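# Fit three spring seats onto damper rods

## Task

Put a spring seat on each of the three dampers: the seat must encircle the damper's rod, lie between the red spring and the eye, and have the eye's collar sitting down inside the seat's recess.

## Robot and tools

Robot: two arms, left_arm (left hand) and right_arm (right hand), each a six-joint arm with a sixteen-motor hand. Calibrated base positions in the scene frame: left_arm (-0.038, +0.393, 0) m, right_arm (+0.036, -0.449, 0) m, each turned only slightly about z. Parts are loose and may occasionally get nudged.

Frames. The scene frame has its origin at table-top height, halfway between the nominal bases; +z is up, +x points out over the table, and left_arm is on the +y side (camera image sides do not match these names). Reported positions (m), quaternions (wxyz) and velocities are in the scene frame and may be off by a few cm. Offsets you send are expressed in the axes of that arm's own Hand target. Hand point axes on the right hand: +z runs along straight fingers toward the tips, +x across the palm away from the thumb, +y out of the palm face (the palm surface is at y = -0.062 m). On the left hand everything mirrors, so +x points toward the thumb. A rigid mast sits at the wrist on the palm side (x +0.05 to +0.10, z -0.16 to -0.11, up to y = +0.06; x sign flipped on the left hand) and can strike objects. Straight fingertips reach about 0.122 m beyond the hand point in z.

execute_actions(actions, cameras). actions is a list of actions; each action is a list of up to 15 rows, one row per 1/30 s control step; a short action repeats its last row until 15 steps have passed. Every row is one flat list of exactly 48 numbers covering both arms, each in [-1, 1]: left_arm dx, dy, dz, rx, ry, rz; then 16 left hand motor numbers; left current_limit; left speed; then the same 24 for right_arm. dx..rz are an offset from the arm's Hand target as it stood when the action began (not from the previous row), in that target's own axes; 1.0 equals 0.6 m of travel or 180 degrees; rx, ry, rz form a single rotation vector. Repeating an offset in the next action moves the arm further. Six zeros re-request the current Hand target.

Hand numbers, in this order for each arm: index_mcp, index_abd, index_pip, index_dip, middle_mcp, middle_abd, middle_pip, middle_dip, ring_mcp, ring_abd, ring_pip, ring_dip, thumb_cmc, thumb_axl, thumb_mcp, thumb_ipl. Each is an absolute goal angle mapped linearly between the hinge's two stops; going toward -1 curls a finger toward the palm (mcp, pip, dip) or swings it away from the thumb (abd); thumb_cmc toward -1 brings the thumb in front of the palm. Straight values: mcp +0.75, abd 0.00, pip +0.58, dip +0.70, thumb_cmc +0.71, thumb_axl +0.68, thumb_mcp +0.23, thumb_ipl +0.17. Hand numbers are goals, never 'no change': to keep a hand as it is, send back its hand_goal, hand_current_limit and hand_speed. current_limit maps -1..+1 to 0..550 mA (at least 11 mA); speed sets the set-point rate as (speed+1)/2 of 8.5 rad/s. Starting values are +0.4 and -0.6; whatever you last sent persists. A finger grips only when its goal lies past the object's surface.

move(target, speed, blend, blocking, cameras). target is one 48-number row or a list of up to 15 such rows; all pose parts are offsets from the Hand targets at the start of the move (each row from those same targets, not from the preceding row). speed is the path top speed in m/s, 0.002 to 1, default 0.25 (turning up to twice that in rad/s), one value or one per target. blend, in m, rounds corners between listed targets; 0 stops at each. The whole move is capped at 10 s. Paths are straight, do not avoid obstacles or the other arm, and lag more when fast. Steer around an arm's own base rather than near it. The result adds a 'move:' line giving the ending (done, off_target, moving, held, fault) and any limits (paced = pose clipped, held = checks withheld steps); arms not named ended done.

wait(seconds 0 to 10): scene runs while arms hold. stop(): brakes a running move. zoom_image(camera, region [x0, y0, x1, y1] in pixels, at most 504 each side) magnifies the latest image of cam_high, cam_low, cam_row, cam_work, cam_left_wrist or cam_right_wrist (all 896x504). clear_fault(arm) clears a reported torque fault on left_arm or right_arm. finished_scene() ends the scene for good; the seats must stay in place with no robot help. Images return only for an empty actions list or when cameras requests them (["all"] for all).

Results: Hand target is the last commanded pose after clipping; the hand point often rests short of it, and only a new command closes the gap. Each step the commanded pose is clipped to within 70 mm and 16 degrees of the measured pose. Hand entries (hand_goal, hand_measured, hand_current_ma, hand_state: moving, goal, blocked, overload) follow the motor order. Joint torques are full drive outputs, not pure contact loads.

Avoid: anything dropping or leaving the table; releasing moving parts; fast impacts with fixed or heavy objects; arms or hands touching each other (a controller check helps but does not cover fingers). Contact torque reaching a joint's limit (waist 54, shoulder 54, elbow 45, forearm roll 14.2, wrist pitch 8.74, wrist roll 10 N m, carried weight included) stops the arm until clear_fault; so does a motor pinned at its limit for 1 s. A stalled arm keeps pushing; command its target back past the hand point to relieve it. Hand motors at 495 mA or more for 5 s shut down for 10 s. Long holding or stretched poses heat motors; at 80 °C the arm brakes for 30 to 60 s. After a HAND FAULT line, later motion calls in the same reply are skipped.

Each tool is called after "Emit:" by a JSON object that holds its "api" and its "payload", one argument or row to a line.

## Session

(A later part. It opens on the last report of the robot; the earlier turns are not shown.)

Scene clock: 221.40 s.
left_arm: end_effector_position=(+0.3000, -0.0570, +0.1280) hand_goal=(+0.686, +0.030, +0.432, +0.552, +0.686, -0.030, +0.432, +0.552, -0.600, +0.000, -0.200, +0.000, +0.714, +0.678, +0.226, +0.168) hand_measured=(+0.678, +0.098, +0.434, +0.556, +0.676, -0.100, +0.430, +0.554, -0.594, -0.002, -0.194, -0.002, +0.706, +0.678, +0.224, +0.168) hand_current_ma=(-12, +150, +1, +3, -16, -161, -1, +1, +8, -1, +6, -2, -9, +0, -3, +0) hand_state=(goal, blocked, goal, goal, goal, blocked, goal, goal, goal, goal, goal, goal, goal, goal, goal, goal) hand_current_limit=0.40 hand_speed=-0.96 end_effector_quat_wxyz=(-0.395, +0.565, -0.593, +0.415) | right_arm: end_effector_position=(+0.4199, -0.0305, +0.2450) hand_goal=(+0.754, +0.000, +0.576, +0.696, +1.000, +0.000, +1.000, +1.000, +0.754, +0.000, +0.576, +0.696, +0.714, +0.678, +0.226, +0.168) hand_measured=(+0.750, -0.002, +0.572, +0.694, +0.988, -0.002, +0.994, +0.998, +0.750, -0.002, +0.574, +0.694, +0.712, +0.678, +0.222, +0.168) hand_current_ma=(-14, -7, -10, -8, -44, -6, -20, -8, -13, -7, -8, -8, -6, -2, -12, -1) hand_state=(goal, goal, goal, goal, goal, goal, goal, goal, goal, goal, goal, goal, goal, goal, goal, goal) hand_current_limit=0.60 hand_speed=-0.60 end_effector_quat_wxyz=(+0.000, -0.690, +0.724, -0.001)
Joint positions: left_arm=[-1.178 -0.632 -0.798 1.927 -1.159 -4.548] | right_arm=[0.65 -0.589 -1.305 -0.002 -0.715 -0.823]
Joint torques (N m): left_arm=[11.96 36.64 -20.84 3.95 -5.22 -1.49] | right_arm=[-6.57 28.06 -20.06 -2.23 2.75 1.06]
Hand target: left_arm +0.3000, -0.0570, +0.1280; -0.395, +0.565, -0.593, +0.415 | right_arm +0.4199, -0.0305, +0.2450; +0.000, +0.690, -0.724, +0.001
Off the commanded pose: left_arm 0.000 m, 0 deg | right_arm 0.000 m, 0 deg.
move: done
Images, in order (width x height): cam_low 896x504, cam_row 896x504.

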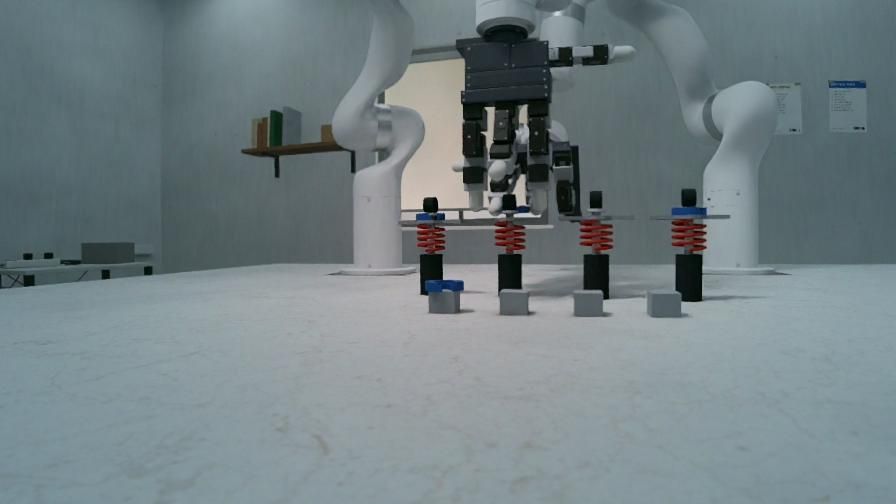

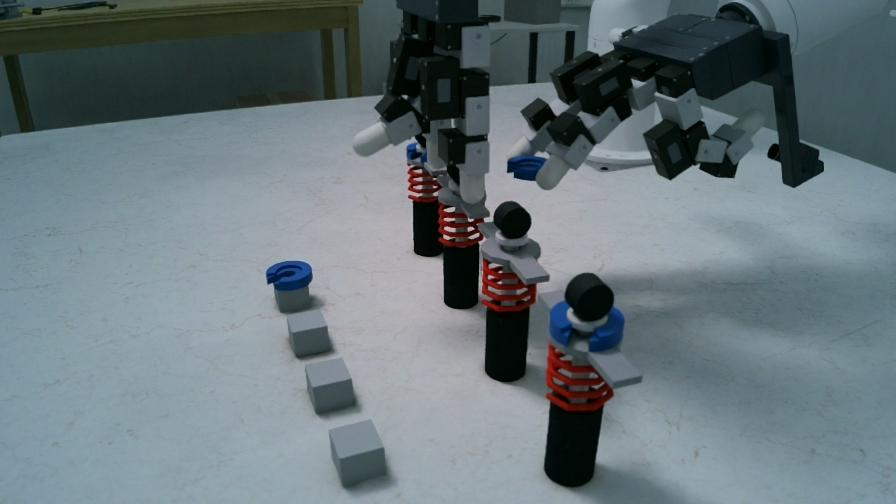

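Emit:
{"api": "move", "payload": {
  "target": [0,0,0,0,0,0, 0.685,0.03,0.431,0.551, 0.685,-0.03,0.431,0.551, -0.6,0,-0.2,0.0, 0.714,0.678,0.226,0.168, 0.4,-0.96, 0,0,0.0275,0,0,0, 0.754,0,0.576,0.696, 1,0,1,1, 0.754,0,0.576,0.696, 0.714,0.678,0.226,0.168, 0.6,-0.6],
  "speed": 0.018,
  "cameras": ["cam_low","cam_row"]
}}

Emit:
{"api": "zoom_image", "payload": {
  "camera": "cam_low",
  "region": [460, 170, 560, 240]
}}

Emit:
{"api": "zoom_image", "payload": {
  "camera": "cam_row",
  "region": [420, 110, 560, 230]
}}

Scene clock: 222.90 s.
left_arm: end_effector_position=(+0.3000, -0.0570, +0.1280) hand_goal=(+0.686, +0.030, +0.432, +0.552, +0.686, -0.030, +0.432, +0.552, -0.600, +0.000, -0.200, +0.000, +0.714, +0.678, +0.226, +0.168) hand_measured=(+0.678, +0.098, +0.434, +0.556, +0.676, -0.100, +0.430, +0.554, -0.594, -0.002, -0.194, -0.002, +0.706, +0.678, +0.224, +0.168) hand_current_ma=(-12, +150, +1, +3, -16, -161, -1, +1, +8, -1, +6, -2, -9, +0, -3, +0) hand_state=(goal, blocked, goal, goal, goal, blocked, goal, goal, goal, goal, goal, goal, goal, goal, goal, goal) hand_current_limit=0.40 hand_speed=-0.96 end_effector_quat_wxyz=(-0.395, +0.565, -0.593, +0.415) | right_arm: end_effector_position=(+0.4202, -0.0303, +0.2295) hand_goal=(+0.754, +0.000, +0.576, +0.696, +1.000, +0.000, +1.000, +1.000, +0.754, +0.000, +0.576, +0.696, +0.714, +0.678, +0.226, +0.168) hand_measured=(+0.730, -0.048, +0.560, +0.684, +0.988, -0.002, +0.994, +0.998, +0.754, -0.006, +0.576, +0.694, +0.712, +0.678, +0.222, +0.168) hand_current_ma=(-92, -168, -59, -44, -40, -5, -19, -8, +0, -15, -2, -5, -5, -2, -12, -1) hand_state=(blocked, blocked, goal, goal, goal, goal, goal, goal, goal, goal, goal, goal, goal, goal, goal, goal) hand_current_limit=0.60 hand_speed=-0.60 end_effector_quat_wxyz=(+0.001, -0.690, +0.724, -0.001)
Joint positions: left_arm=[-1.178 -0.632 -0.798 1.927 -1.159 -4.548] | right_arm=[0.65 -0.609 -1.297 -0.002 -0.685 -0.822]
Joint torques (N m): left_arm=[11.6 36.68 -21.34 3.73 -5.05 -1.44] | right_arm=[-7.54 -6.51 14.51 -2.64 1.54 0.82]
Hand target: left_arm +0.3000, -0.0570, +0.1280; -0.395, +0.565, -0.593, +0.415 | right_arm +0.4199, -0.0305, +0.2285; +0.000, +0.690, -0.724, +0.001
Off the commanded pose: left_arm 0.000 m, 0 deg | right_arm 0.001 m, 0 deg.
move: done
Images, in order (width x height): cam_low 896x504, cam_row 896x504.

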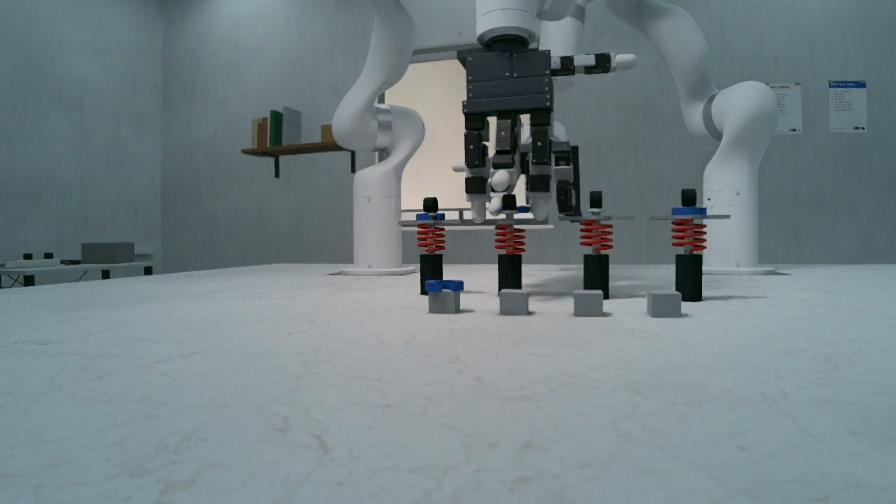

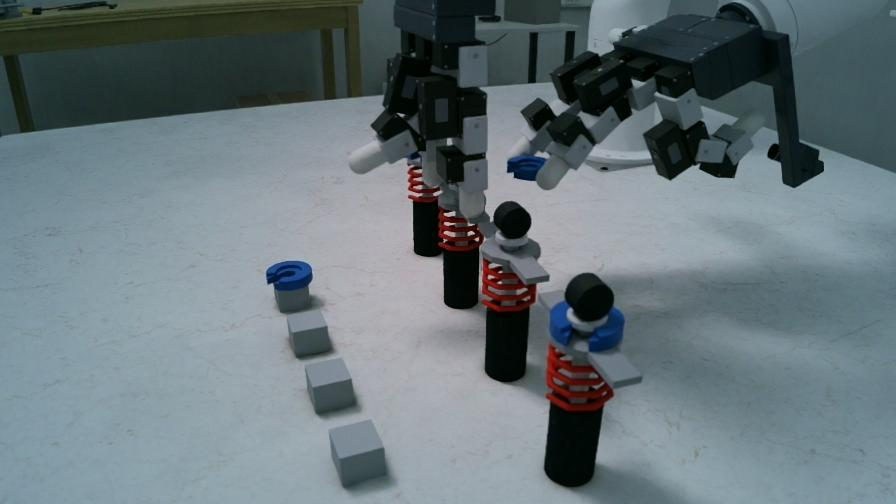

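Scaled by 5.040.

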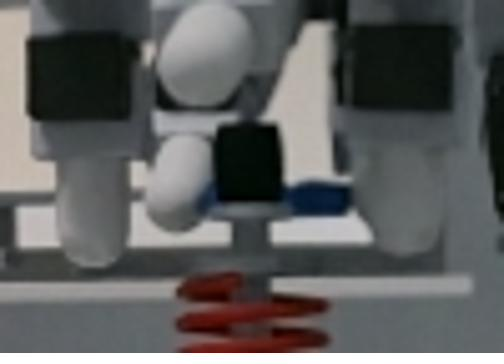

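Scaled by 3.600.

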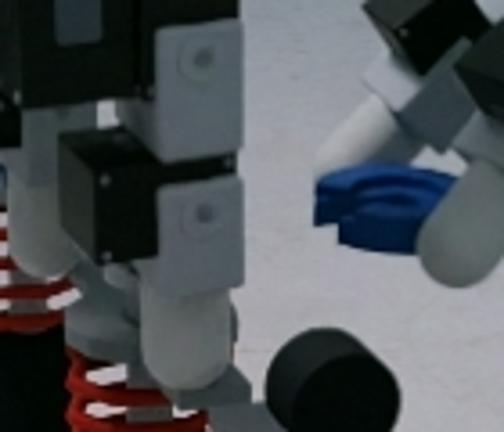

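Emit:
{"api": "zoom_image", "payload": {
  "camera": "cam_low",
  "region": [470, 205, 560, 235]
}}

Emit:
{"api": "zoom_image", "payload": {
  "camera": "cam_row",
  "region": [410, 170, 510, 240]
}}

Emit:
{"api": "execute_actions", "payload": {
  "actions": [],
  "cameras": ["cam_right_wrist","cam_left_wrist","cam_work","cam_low","cam_row"]
}}

Scaled by 5.600.

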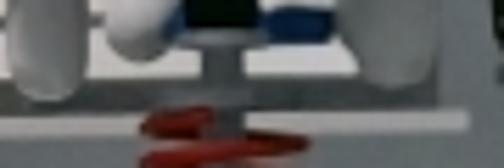

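Scaled by 5.040.

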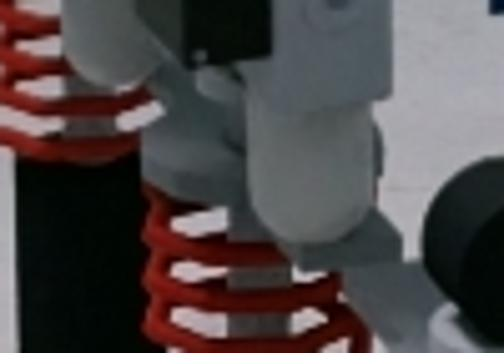

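Scene clock: 223.13 s.
left_arm: end_effector_position=(+0.3000, -0.0570, +0.1280) hand_goal=(+0.686, +0.030, +0.432, +0.552, +0.686, -0.030, +0.432, +0.552, -0.600, +0.000, -0.200, +0.000, +0.714, +0.678, +0.226, +0.168) hand_measured=(+0.678, +0.098, +0.434, +0.556, +0.676, -0.100, +0.430, +0.554, -0.594, -0.002, -0.194, -0.002, +0.706, +0.678, +0.224, +0.168) hand_current_ma=(-12, +150, +1, +3, -16, -161, -1, +1, +8, -1, +6, -2, -9, +0, -3, +0) hand_state=(goal, blocked, goal, goal, goal, blocked, goal, goal, goal, goal, goal, goal, goal, goal, goal, goal) hand_current_limit=0.40 hand_speed=-0.96 end_effector_quat_wxyz=(-0.395, +0.565, -0.593, +0.415) | right_arm: end_effector_position=(+0.4202, -0.0303, +0.2295) hand_goal=(+0.754, +0.000, +0.576, +0.696, +1.000, +0.000, +1.000, +1.000, +0.754, +0.000, +0.576, +0.696, +0.714, +0.678, +0.226, +0.168) hand_measured=(+0.730, -0.050, +0.560, +0.684, +0.988, -0.002, +0.994, +0.998, +0.754, -0.006, +0.576, +0.694, +0.712, +0.678, +0.222, +0.168) hand_current_ma=(-92, -169, -59, -45, -40, -5, -19, -8, +0, -15, -2, -5, -5, -2, -12, -1) hand_state=(blocked, blocked, goal, goal, goal, goal, goal, goal, goal, goal, goal, goal, goal, goal, goal, goal) hand_current_limit=0.60 hand_speed=-0.60 end_effector_quat_wxyz=(+0.001, -0.690, +0.724, -0.001)
Joint positions: left_arm=[-1.178 -0.632 -0.798 1.927 -1.159 -4.548] | right_arm=[0.65 -0.609 -1.297 -0.002 -0.684 -0.822]
Joint velocities: within noise
Joint torques (N m): left_arm=[11.47 34.97 -20.28 4.05 -5.23 -1.37] | right_arm=[-7.36 -7.3 14.96 -2.66 1.22 0.73]
Motor temperatures (°C): left_arm=[30 28 36 32 33 32] | right_arm=[32 35 37 30 35 34]
Hand target: left_arm +0.3000, -0.0570, +0.1280; -0.395, +0.565, -0.593, +0.415 | right_arm +0.4199, -0.0305, +0.2285; +0.000, +0.690, -0.724, +0.001
Off the commanded pose: left_arm 0.000 m, 0 deg | right_arm 0.001 m, 0 deg.
Images, in order (width x height): cam_low 896x504, cam_row 896x504, cam_work 896x504, cam_left_wrist 896x504, cam_right_wrist 896x504.

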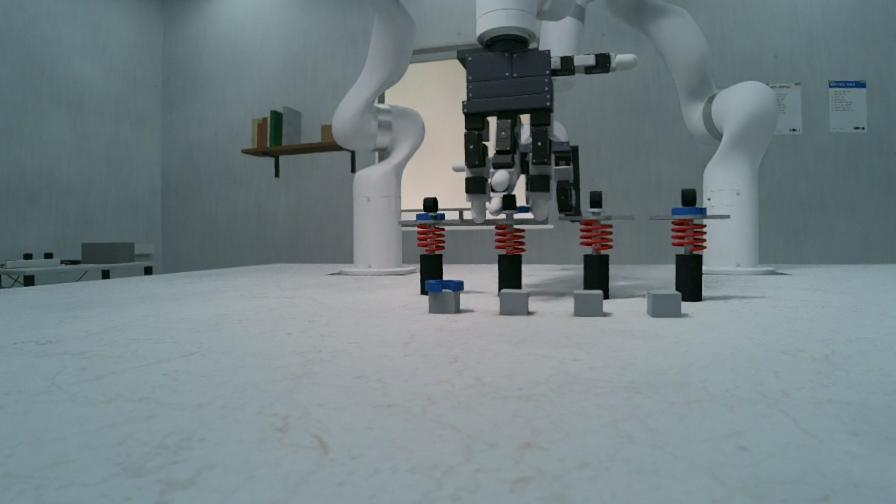

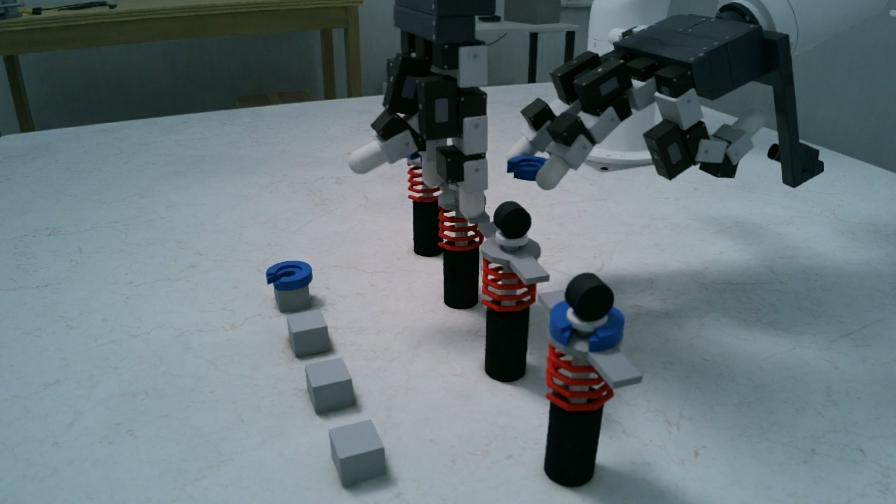

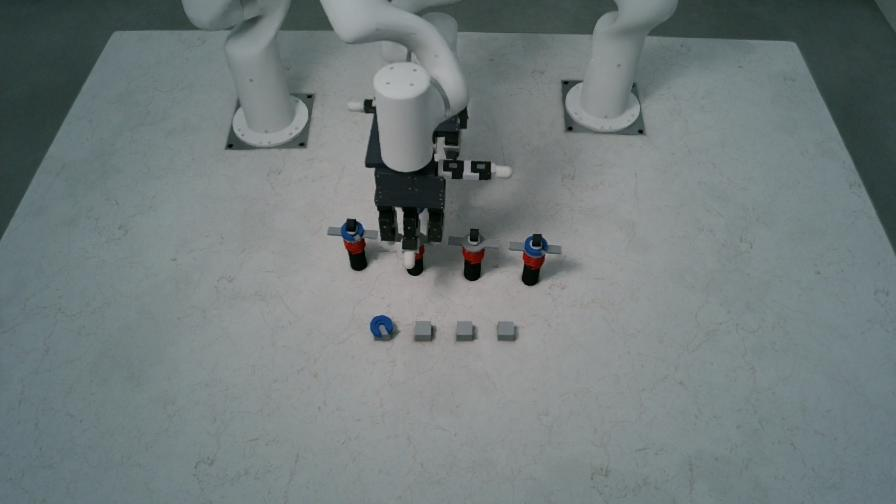

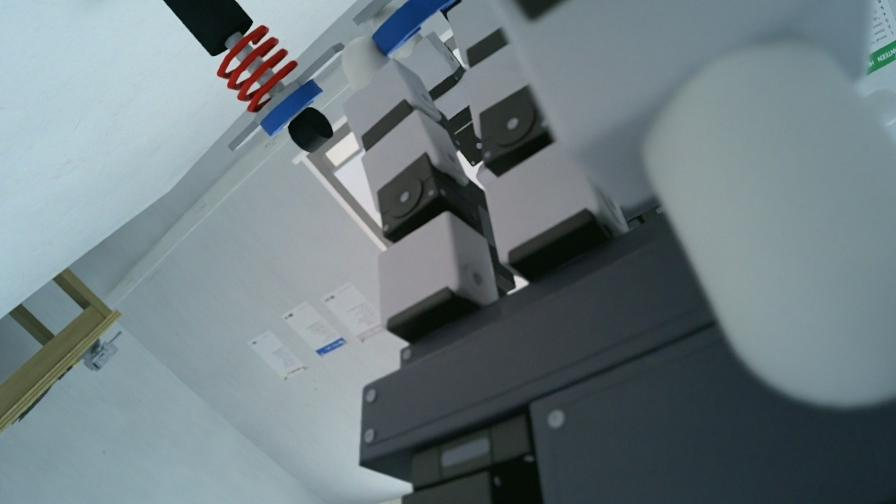

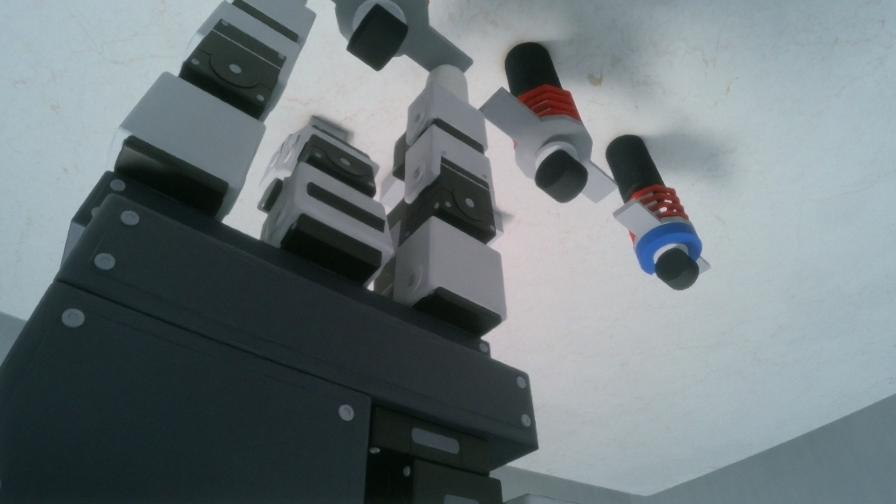

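Emit:
{"api": "move", "payload": {
  "target": [
    [0,0,0,0,0,0, 0.685,0.03,0.431,0.551, 0.685,-0.03,0.431,0.551, -0.6,0,-0.2,0.0, 0.714,0.678,0.226,0.168, 0.4,-0.96, 0,0,-0.0292,0,0,0, 0.754,0,0.576,0.696, 1,0,1,1, 0.754,0,0.576,0.696, 0.714,0.678,0.226,0.168, 0.6,-0.6],
    [0,0,0,0,0,0, 0.685,0.03,0.431,0.551, 0.685,-0.03,0.431,0.551, -0.6,0,-0.2,0.0, 0.714,0.678,0.226,0.168, 0.4,-0.96, 0,0.0067,-0.0292,0,0,0, 0.754,0,0.576,0.696, 1,0,1,1, 0.754,0,0.576,0.696, 0.714,0.678,0.226,0.168, 0.6,-0.6]
  ],
  "speed": 0.03,
  "cameras": ["cam_low","cam_row","cam_work","cam_right_wrist"]
}}

Emit:
{"api": "zoom_image", "payload": {
  "camera": "cam_row",
  "region": [410, 150, 510, 220]
}}

Emit:
{"api": "zoom_image", "payload": {
  "camera": "cam_work",
  "region": [370, 200, 460, 270]
}}

Emit:
{"api": "zoom_image", "payload": {
  "camera": "cam_right_wrist",
  "region": [280, 0, 560, 200]
}}

Scene clock: 225.07 s.
left_arm: end_effector_position=(+0.3000, -0.0570, +0.1280) hand_goal=(+0.686, +0.030, +0.432, +0.552, +0.686, -0.030, +0.432, +0.552, -0.600, +0.000, -0.200, +0.000, +0.714, +0.678, +0.226, +0.168) hand_measured=(+0.678, +0.098, +0.434, +0.556, +0.676, -0.100, +0.430, +0.554, -0.594, -0.002, -0.194, -0.002, +0.706, +0.678, +0.224, +0.168) hand_current_ma=(-12, +150, +1, +3, -16, -161, -1, +1, +8, -1, +6, -2, -9, +0, -3, +0) hand_state=(goal, blocked, goal, goal, goal, blocked, goal, goal, goal, goal, goal, goal, goal, goal, goal, goal) hand_current_limit=0.40 hand_speed=-0.96 end_effector_quat_wxyz=(-0.395, +0.565, -0.593, +0.415) | right_arm: end_effector_position=(+0.4159, -0.0303, +0.2460) hand_goal=(+0.754, +0.000, +0.576, +0.696, +1.000, +0.000, +1.000, +1.000, +0.754, +0.000, +0.576, +0.696, +0.714, +0.678, +0.226, +0.168) hand_measured=(+0.748, -0.004, +0.572, +0.694, +0.988, -0.002, +0.994, +0.998, +0.754, -0.004, +0.576, +0.694, +0.712, +0.678, +0.222, +0.168) hand_current_ma=(-17, -9, -10, -8, -40, -5, -19, -8, +0, -8, -2, -4, -5, -2, -12, -1) hand_state=(goal, goal, goal, goal, goal, goal, goal, goal, goal, goal, goal, goal, goal, goal, goal, goal) hand_current_limit=0.60 hand_speed=-0.60 end_effector_quat_wxyz=(+0.000, -0.690, +0.724, -0.001)
Joint positions: left_arm=[-1.178 -0.632 -0.798 1.927 -1.159 -4.548] | right_arm=[0.654 -0.582 -1.296 -0.002 -0.713 -0.818]
Joint torques (N m): left_arm=[11.68 35.28 -20.4 4.06 -5.33 -1.24] | right_arm=[9.23 46.57 -20.42 1.96 2.44 0.95]
Hand target: left_arm +0.3000, -0.0570, +0.1280; -0.395, +0.565, -0.593, +0.415 | right_arm +0.4159, -0.0303, +0.2460; +0.000, +0.690, -0.724, +0.001
Off the commanded pose: left_arm 0.000 m, 0 deg | right_arm 0.000 m, 0 deg.
move: done
Images, in order (width x height): cam_low 896x504, cam_row 896x504, cam_work 896x504, cam_right_wrist 896x504.

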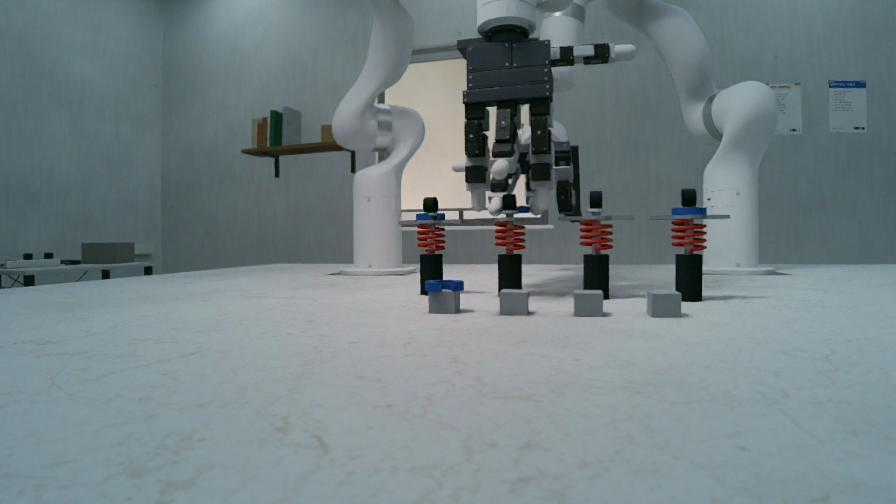

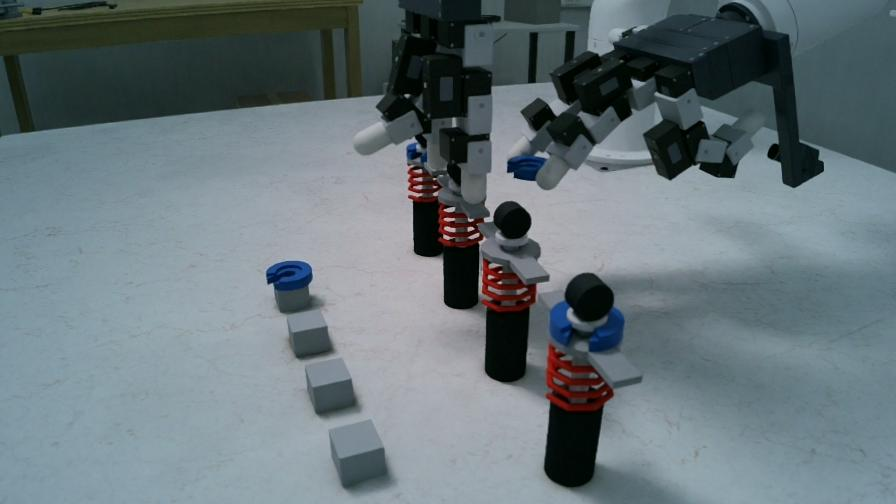

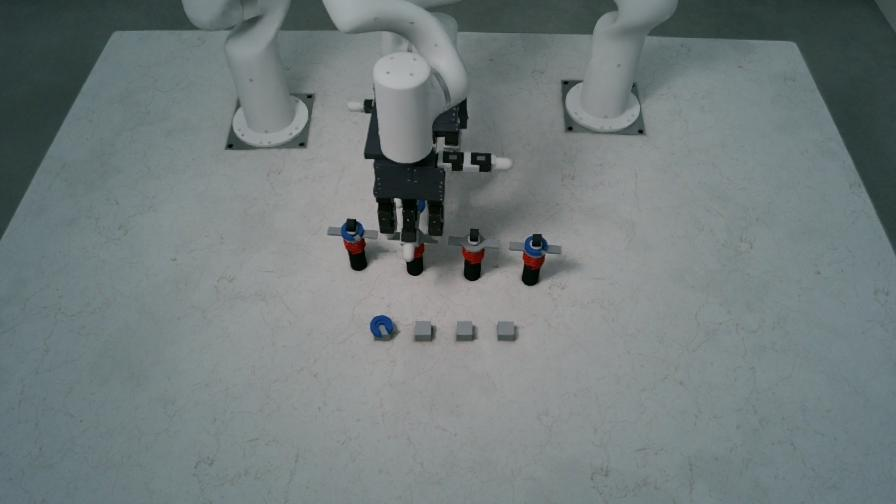

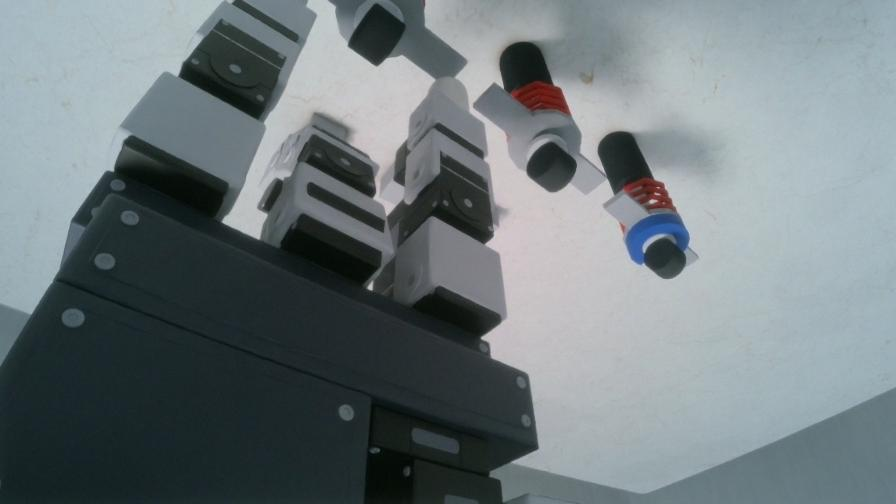

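Scaled by 5.040.

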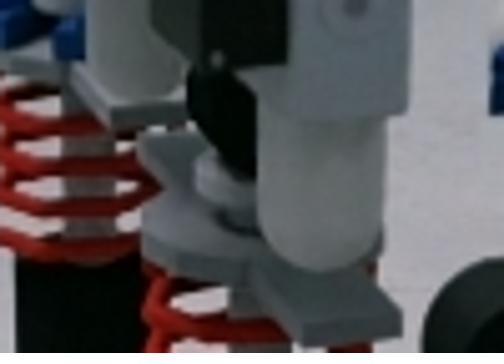

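Scaled by 5.600.

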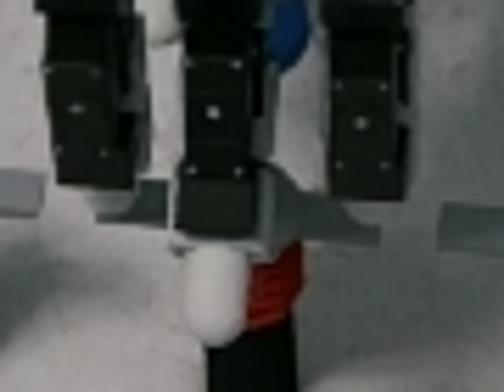

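Scaled by 1.800.

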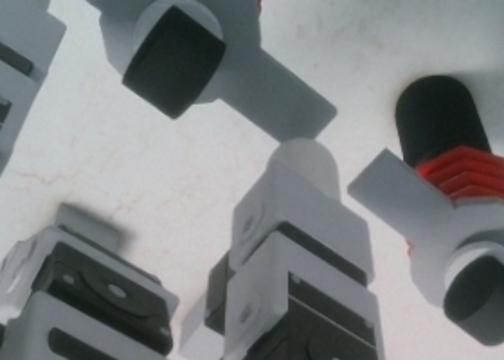

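Emit:
{"api": "move", "payload": {
  "target": [0,0,0,0,0,0, 0.685,0.03,0.431,0.551, 0.685,-0.03,0.431,0.551, -0.6,0,-0.2,0.0, 0.714,0.678,0.226,0.168, 0.4,-0.96, 0,0,0.0208,0,0,0, 0.754,0,0.576,0.696, 1,0,1,1, 0.754,0,0.576,0.696, 0.714,0.678,0.226,0.168, 0.6,-0.6],
  "speed": 0.018,
  "cameras": ["cam_low","cam_row"]
}}

Emit:
{"api": "zoom_image", "payload": {
  "camera": "cam_low",
  "region": [460, 170, 560, 240]
}}

Emit:
{"api": "zoom_image", "payload": {
  "camera": "cam_row",
  "region": [410, 150, 510, 220]
}}

Scene clock: 226.43 s.
left_arm: end_effector_position=(+0.3000, -0.0570, +0.1280) hand_goal=(+0.686, +0.030, +0.432, +0.552, +0.686, -0.030, +0.432, +0.552, -0.600, +0.000, -0.200, +0.000, +0.714, +0.678, +0.226, +0.168) hand_measured=(+0.678, +0.098, +0.434, +0.556, +0.676, -0.100, +0.430, +0.554, -0.594, -0.002, -0.194, -0.002, +0.706, +0.678, +0.224, +0.168) hand_current_ma=(-12, +150, +1, +3, -16, -161, -1, +1, +8, -1, +6, -2, -9, +0, -3, +0) hand_state=(goal, blocked, goal, goal, goal, blocked, goal, goal, goal, goal, goal, goal, goal, goal, goal, goal) hand_current_limit=0.40 hand_speed=-0.96 end_effector_quat_wxyz=(-0.395, +0.565, -0.593, +0.415) | right_arm: end_effector_position=(+0.4159, -0.0303, +0.2337) hand_goal=(+0.754, +0.000, +0.576, +0.696, +1.000, +0.000, +1.000, +1.000, +0.754, +0.000, +0.576, +0.696, +0.714, +0.678, +0.226, +0.168) hand_measured=(+0.744, -0.014, +0.570, +0.694, +0.988, -0.002, +0.994, +0.998, +0.750, -0.008, +0.574, +0.694, +0.712, +0.678, +0.222, +0.168) hand_current_ma=(-37, -41, -16, -8, -40, -5, -19, -8, -12, -24, -3, -4, -5, -2, -12, -1) hand_state=(goal, goal, goal, goal, goal, goal, goal, goal, goal, goal, goal, goal, goal, goal, goal, goal) hand_current_limit=0.60 hand_speed=-0.60 end_effector_quat_wxyz=(+0.001, -0.690, +0.724, -0.001)
Joint positions: left_arm=[-1.178 -0.632 -0.798 1.927 -1.159 -4.548] | right_arm=[0.654 -0.597 -1.289 -0.002 -0.69 -0.818]
Joint torques (N m): left_arm=[11.86 36.3 -19.83 4.24 -5.05 -1.42] | right_arm=[3.1 2.94 1.24 -2.16 2.17 0.92]
Hand target: left_arm +0.3000, -0.0570, +0.1280; -0.395, +0.565, -0.593, +0.415 | right_arm +0.4159, -0.0303, +0.2335; +0.000, +0.690, -0.724, +0.001
Off the commanded pose: left_arm 0.000 m, 0 deg | right_arm 0.000 m, 0 deg.
move: done
Images, in order (width x height): cam_low 896x504, cam_row 896x504.

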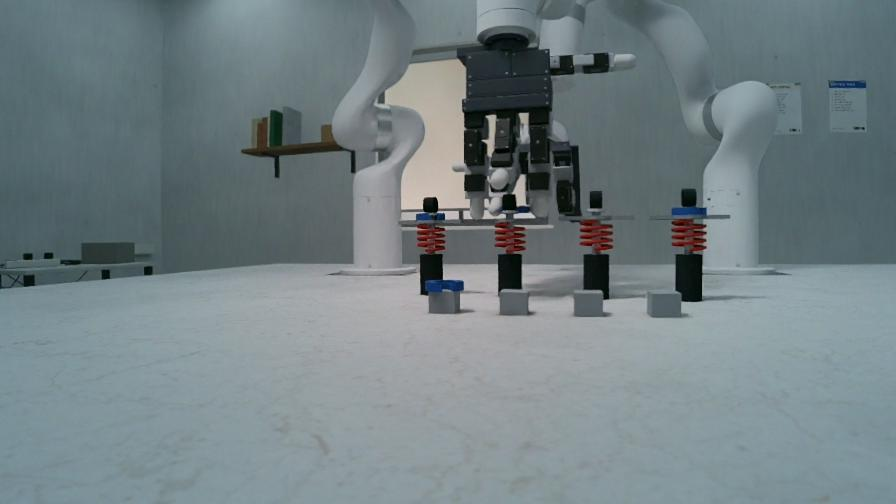

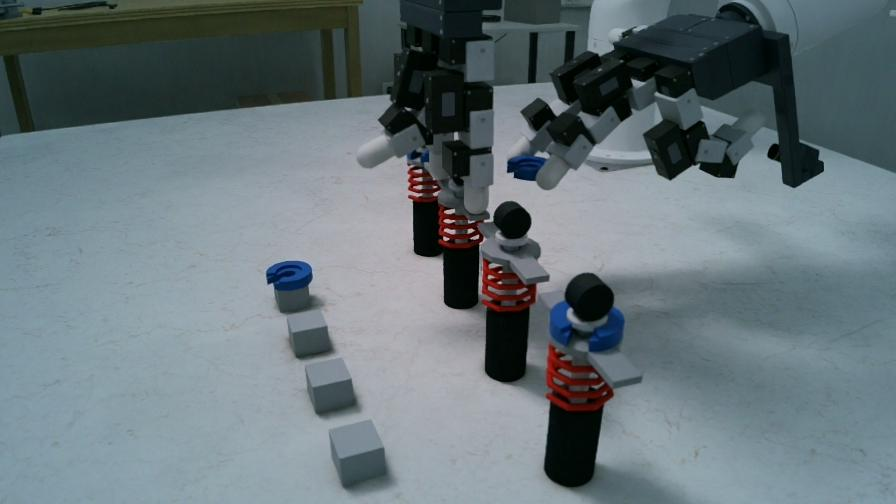

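Scaled by 5.040.

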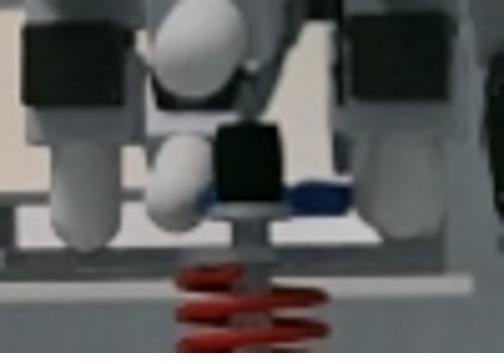

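Scaled by 5.040.

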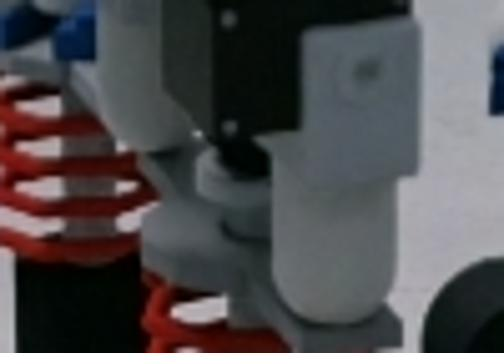

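Emit:
{"api": "move", "payload": {
  "target": [0,0,0,0,0,0, 0.685,0.03,0.431,0.551, 0.685,-0.03,0.431,0.551, -0.6,0,-0.2,0.0, 0.714,0.678,0.226,0.168, 0.4,-0.96, 0,0,0.01,0,0,0, 0.754,0,0.576,0.696, 1,0,1,1, 0.754,0,0.576,0.696, 0.714,0.678,0.226,0.168, 0.6,-0.6],
  "speed": 0.015,
  "cameras": ["cam_low","cam_row"]
}}

Emit:
{"api": "zoom_image", "payload": {
  "camera": "cam_low",
  "region": [460, 170, 560, 240]
}}

Emit:
{"api": "zoom_image", "payload": {
  "camera": "cam_row",
  "region": [410, 150, 510, 220]
}}

Scene clock: 227.43 s.
left_arm: end_effector_position=(+0.3000, -0.0570, +0.1280) hand_goal=(+0.686, +0.030, +0.432, +0.552, +0.686, -0.030, +0.432, +0.552, -0.600, +0.000, -0.200, +0.000, +0.714, +0.678, +0.226, +0.168) hand_measured=(+0.678, +0.098, +0.434, +0.556, +0.676, -0.100, +0.430, +0.554, -0.594, -0.002, -0.194, -0.002, +0.706, +0.678, +0.224, +0.168) hand_current_ma=(-12, +150, +1, +3, -16, -161, -1, +1, +8, -1, +6, -2, -9, +0, -3, +0) hand_state=(goal, blocked, goal, goal, goal, blocked, goal, goal, goal, goal, goal, goal, goal, goal, goal, goal) hand_current_limit=0.40 hand_speed=-0.96 end_effector_quat_wxyz=(-0.395, +0.565, -0.593, +0.415) | right_arm: end_effector_position=(+0.4163, -0.0299, +0.2289) hand_goal=(+0.754, +0.000, +0.576, +0.696, +1.000, +0.000, +1.000, +1.000, +0.754, +0.000, +0.576, +0.696, +0.714, +0.678, +0.226, +0.168) hand_measured=(+0.742, -0.018, +0.570, +0.692, +0.988, -0.002, +0.994, +0.998, +0.748, -0.014, +0.574, +0.694, +0.712, +0.678, +0.222, +0.168) hand_current_ma=(-42, -58, -22, -15, -40, -5, -19, -8, -18, -40, -6, -6, -5, -2, -12, -1) hand_state=(goal, goal, goal, goal, goal, goal, goal, goal, goal, goal, goal, goal, goal, goal, goal, goal) hand_current_limit=0.60 hand_speed=-0.60 end_effector_quat_wxyz=(+0.002, -0.690, +0.724, -0.001)
Joint positions: left_arm=[-1.178 -0.632 -0.798 1.927 -1.159 -4.548] | right_arm=[0.654 -0.604 -1.286 -0.002 -0.679 -0.818]
Joint torques (N m): left_arm=[12.54 36.96 -20.54 4.15 -5.25 -1.43] | right_arm=[-3.22 -12.78 17.82 -2.55 2.42 0.95]
Hand target: left_arm +0.3000, -0.0570, +0.1280; -0.395, +0.565, -0.593, +0.415 | right_arm +0.4159, -0.0303, +0.2275; +0.000, +0.690, -0.724, +0.001
Off the commanded pose: left_arm 0.000 m, 0 deg | right_arm 0.002 m, 0 deg.
move: done
Images, in order (width x height): cam_low 896x504, cam_row 896x504.

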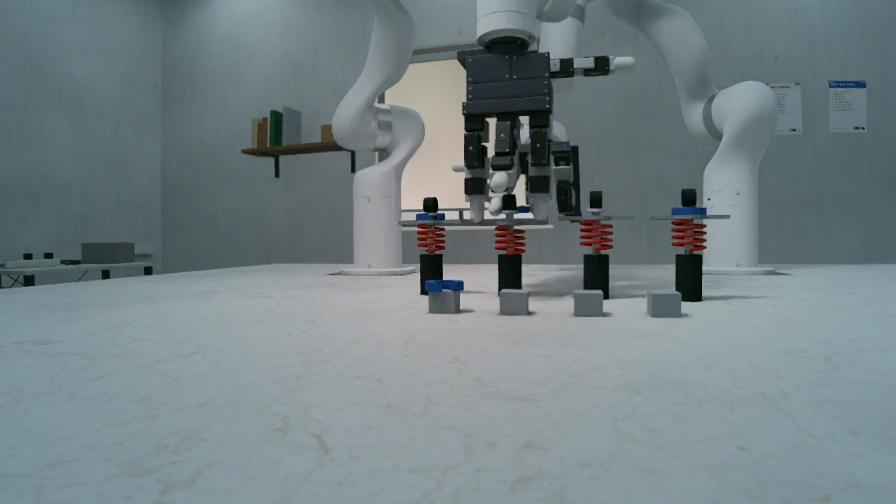

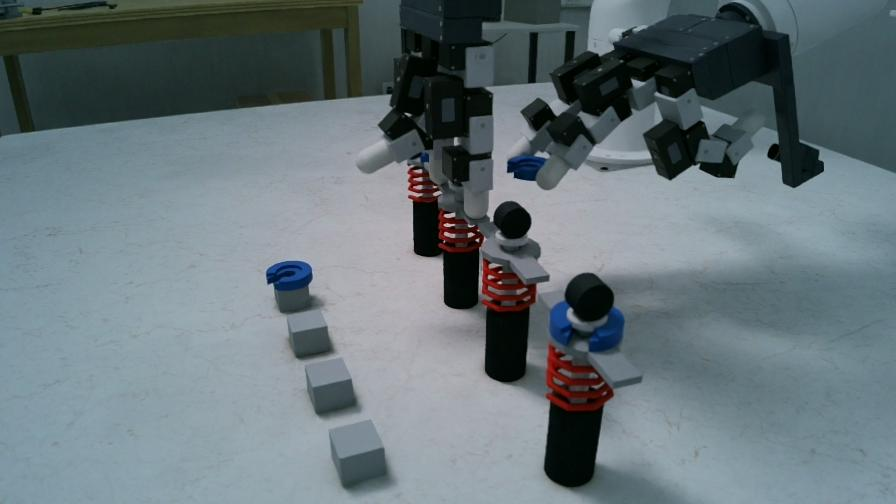

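Scaled by 5.040.

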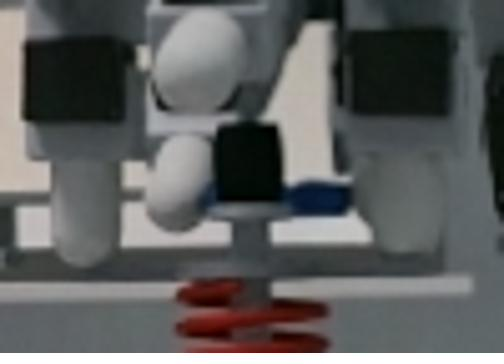

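Scaled by 5.040.

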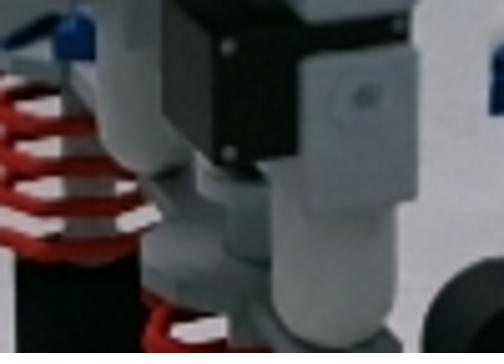

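Emit:
{"api": "zoom_image", "payload": {
  "camera": "cam_low",
  "region": [490, 200, 530, 235]
}}

Scaled by 12.600.

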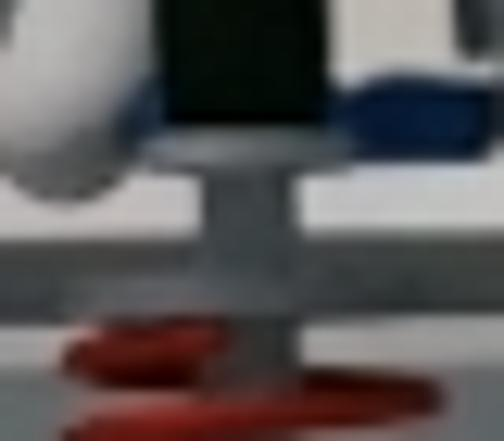

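Emit:
{"api": "move", "payload": {
  "target": [0,0,0,0,0,0, 0.685,0.03,0.431,0.551, 0.685,-0.03,0.431,0.551, -0.6,0,-0.2,0.0, 0.714,0.678,0.226,0.168, 0.4,-0.96, 0,0,0.0022,0,0,0, 0.754,0,0.576,0.696, 1,0,1,1, 0.754,0,0.576,0.696, 0.714,0.678,0.226,0.168, 0.6,-0.6],
  "speed": 0.01,
  "cameras": ["cam_low","cam_row"]
}}

Emit:
{"api": "zoom_image", "payload": {
  "camera": "cam_low",
  "region": [490, 200, 530, 235]
}}

Scene clock: 228.50 s.
left_arm: end_effector_position=(+0.3000, -0.0570, +0.1280) hand_goal=(+0.686, +0.030, +0.432, +0.552, +0.686, -0.030, +0.432, +0.552, -0.600, +0.000, -0.200, +0.000, +0.714, +0.678, +0.226, +0.168) hand_measured=(+0.678, +0.098, +0.434, +0.556, +0.676, -0.100, +0.430, +0.554, -0.594, -0.002, -0.194, -0.002, +0.706, +0.678, +0.224, +0.168) hand_current_ma=(-12, +150, +1, +3, -16, -161, -1, +1, +8, -1, +6, -2, -9, +0, -3, +0) hand_state=(goal, blocked, goal, goal, goal, blocked, goal, goal, goal, goal, goal, goal, goal, goal, goal, goal) hand_current_limit=0.40 hand_speed=-0.96 end_effector_quat_wxyz=(-0.395, +0.565, -0.593, +0.415) | right_arm: end_effector_position=(+0.4166, -0.0298, +0.2279) hand_goal=(+0.754, +0.000, +0.576, +0.696, +1.000, +0.000, +1.000, +1.000, +0.754, +0.000, +0.576, +0.696, +0.714, +0.678, +0.226, +0.168) hand_measured=(+0.742, -0.020, +0.568, +0.690, +0.988, -0.002, +0.994, +0.998, +0.748, -0.016, +0.574, +0.694, +0.712, +0.678, +0.222, +0.168) hand_current_ma=(-43, -63, -25, -17, -40, -5, -19, -8, -19, -45, -8, -8, -5, -2, -12, -1) hand_state=(goal, blocked, goal, goal, goal, goal, goal, goal, goal, goal, goal, goal, goal, goal, goal, goal) hand_current_limit=0.60 hand_speed=-0.60 end_effector_quat_wxyz=(+0.002, -0.690, +0.724, -0.001)
Joint positions: left_arm=[-1.178 -0.632 -0.798 1.927 -1.159 -4.548] | right_arm=[0.654 -0.605 -1.286 -0.002 -0.677 -0.818]
Joint torques (N m): left_arm=[11.91 34.93 -20.89 4.13 -5.18 -1.37] | right_arm=[-3.7 -15.98 21.95 -2.3 2.3 1.05]
Hand target: left_arm +0.3000, -0.0570, +0.1280; -0.395, +0.565, -0.593, +0.415 | right_arm +0.4159, -0.0303, +0.2262; +0.000, +0.690, -0.724, +0.001
Off the commanded pose: left_arm 0.000 m, 0 deg | right_arm 0.002 m, 0 deg.
move: done
Images, in order (width x height): cam_low 896x504, cam_row 896x504.

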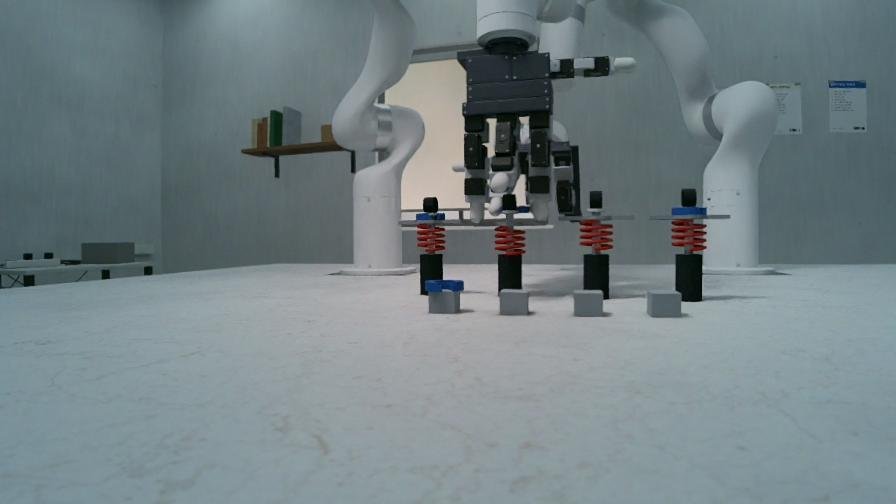

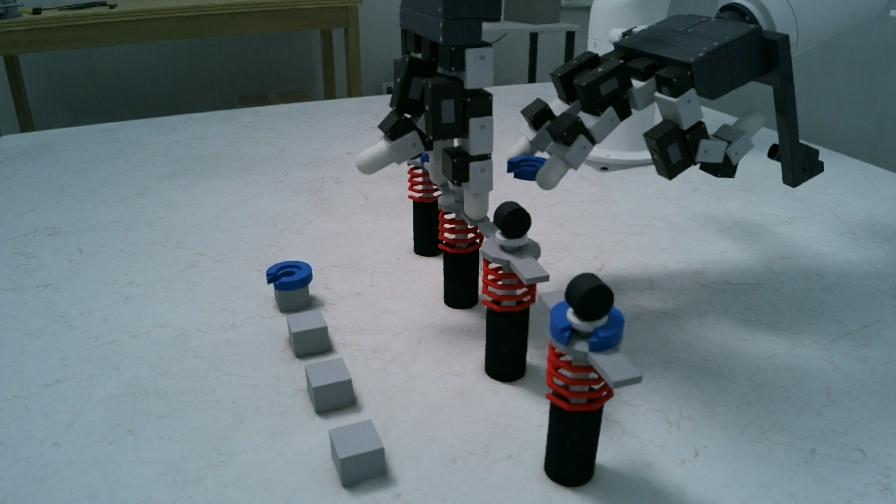

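Scaled by 12.600.

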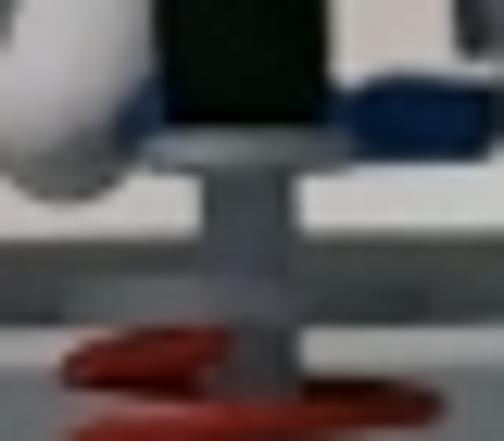

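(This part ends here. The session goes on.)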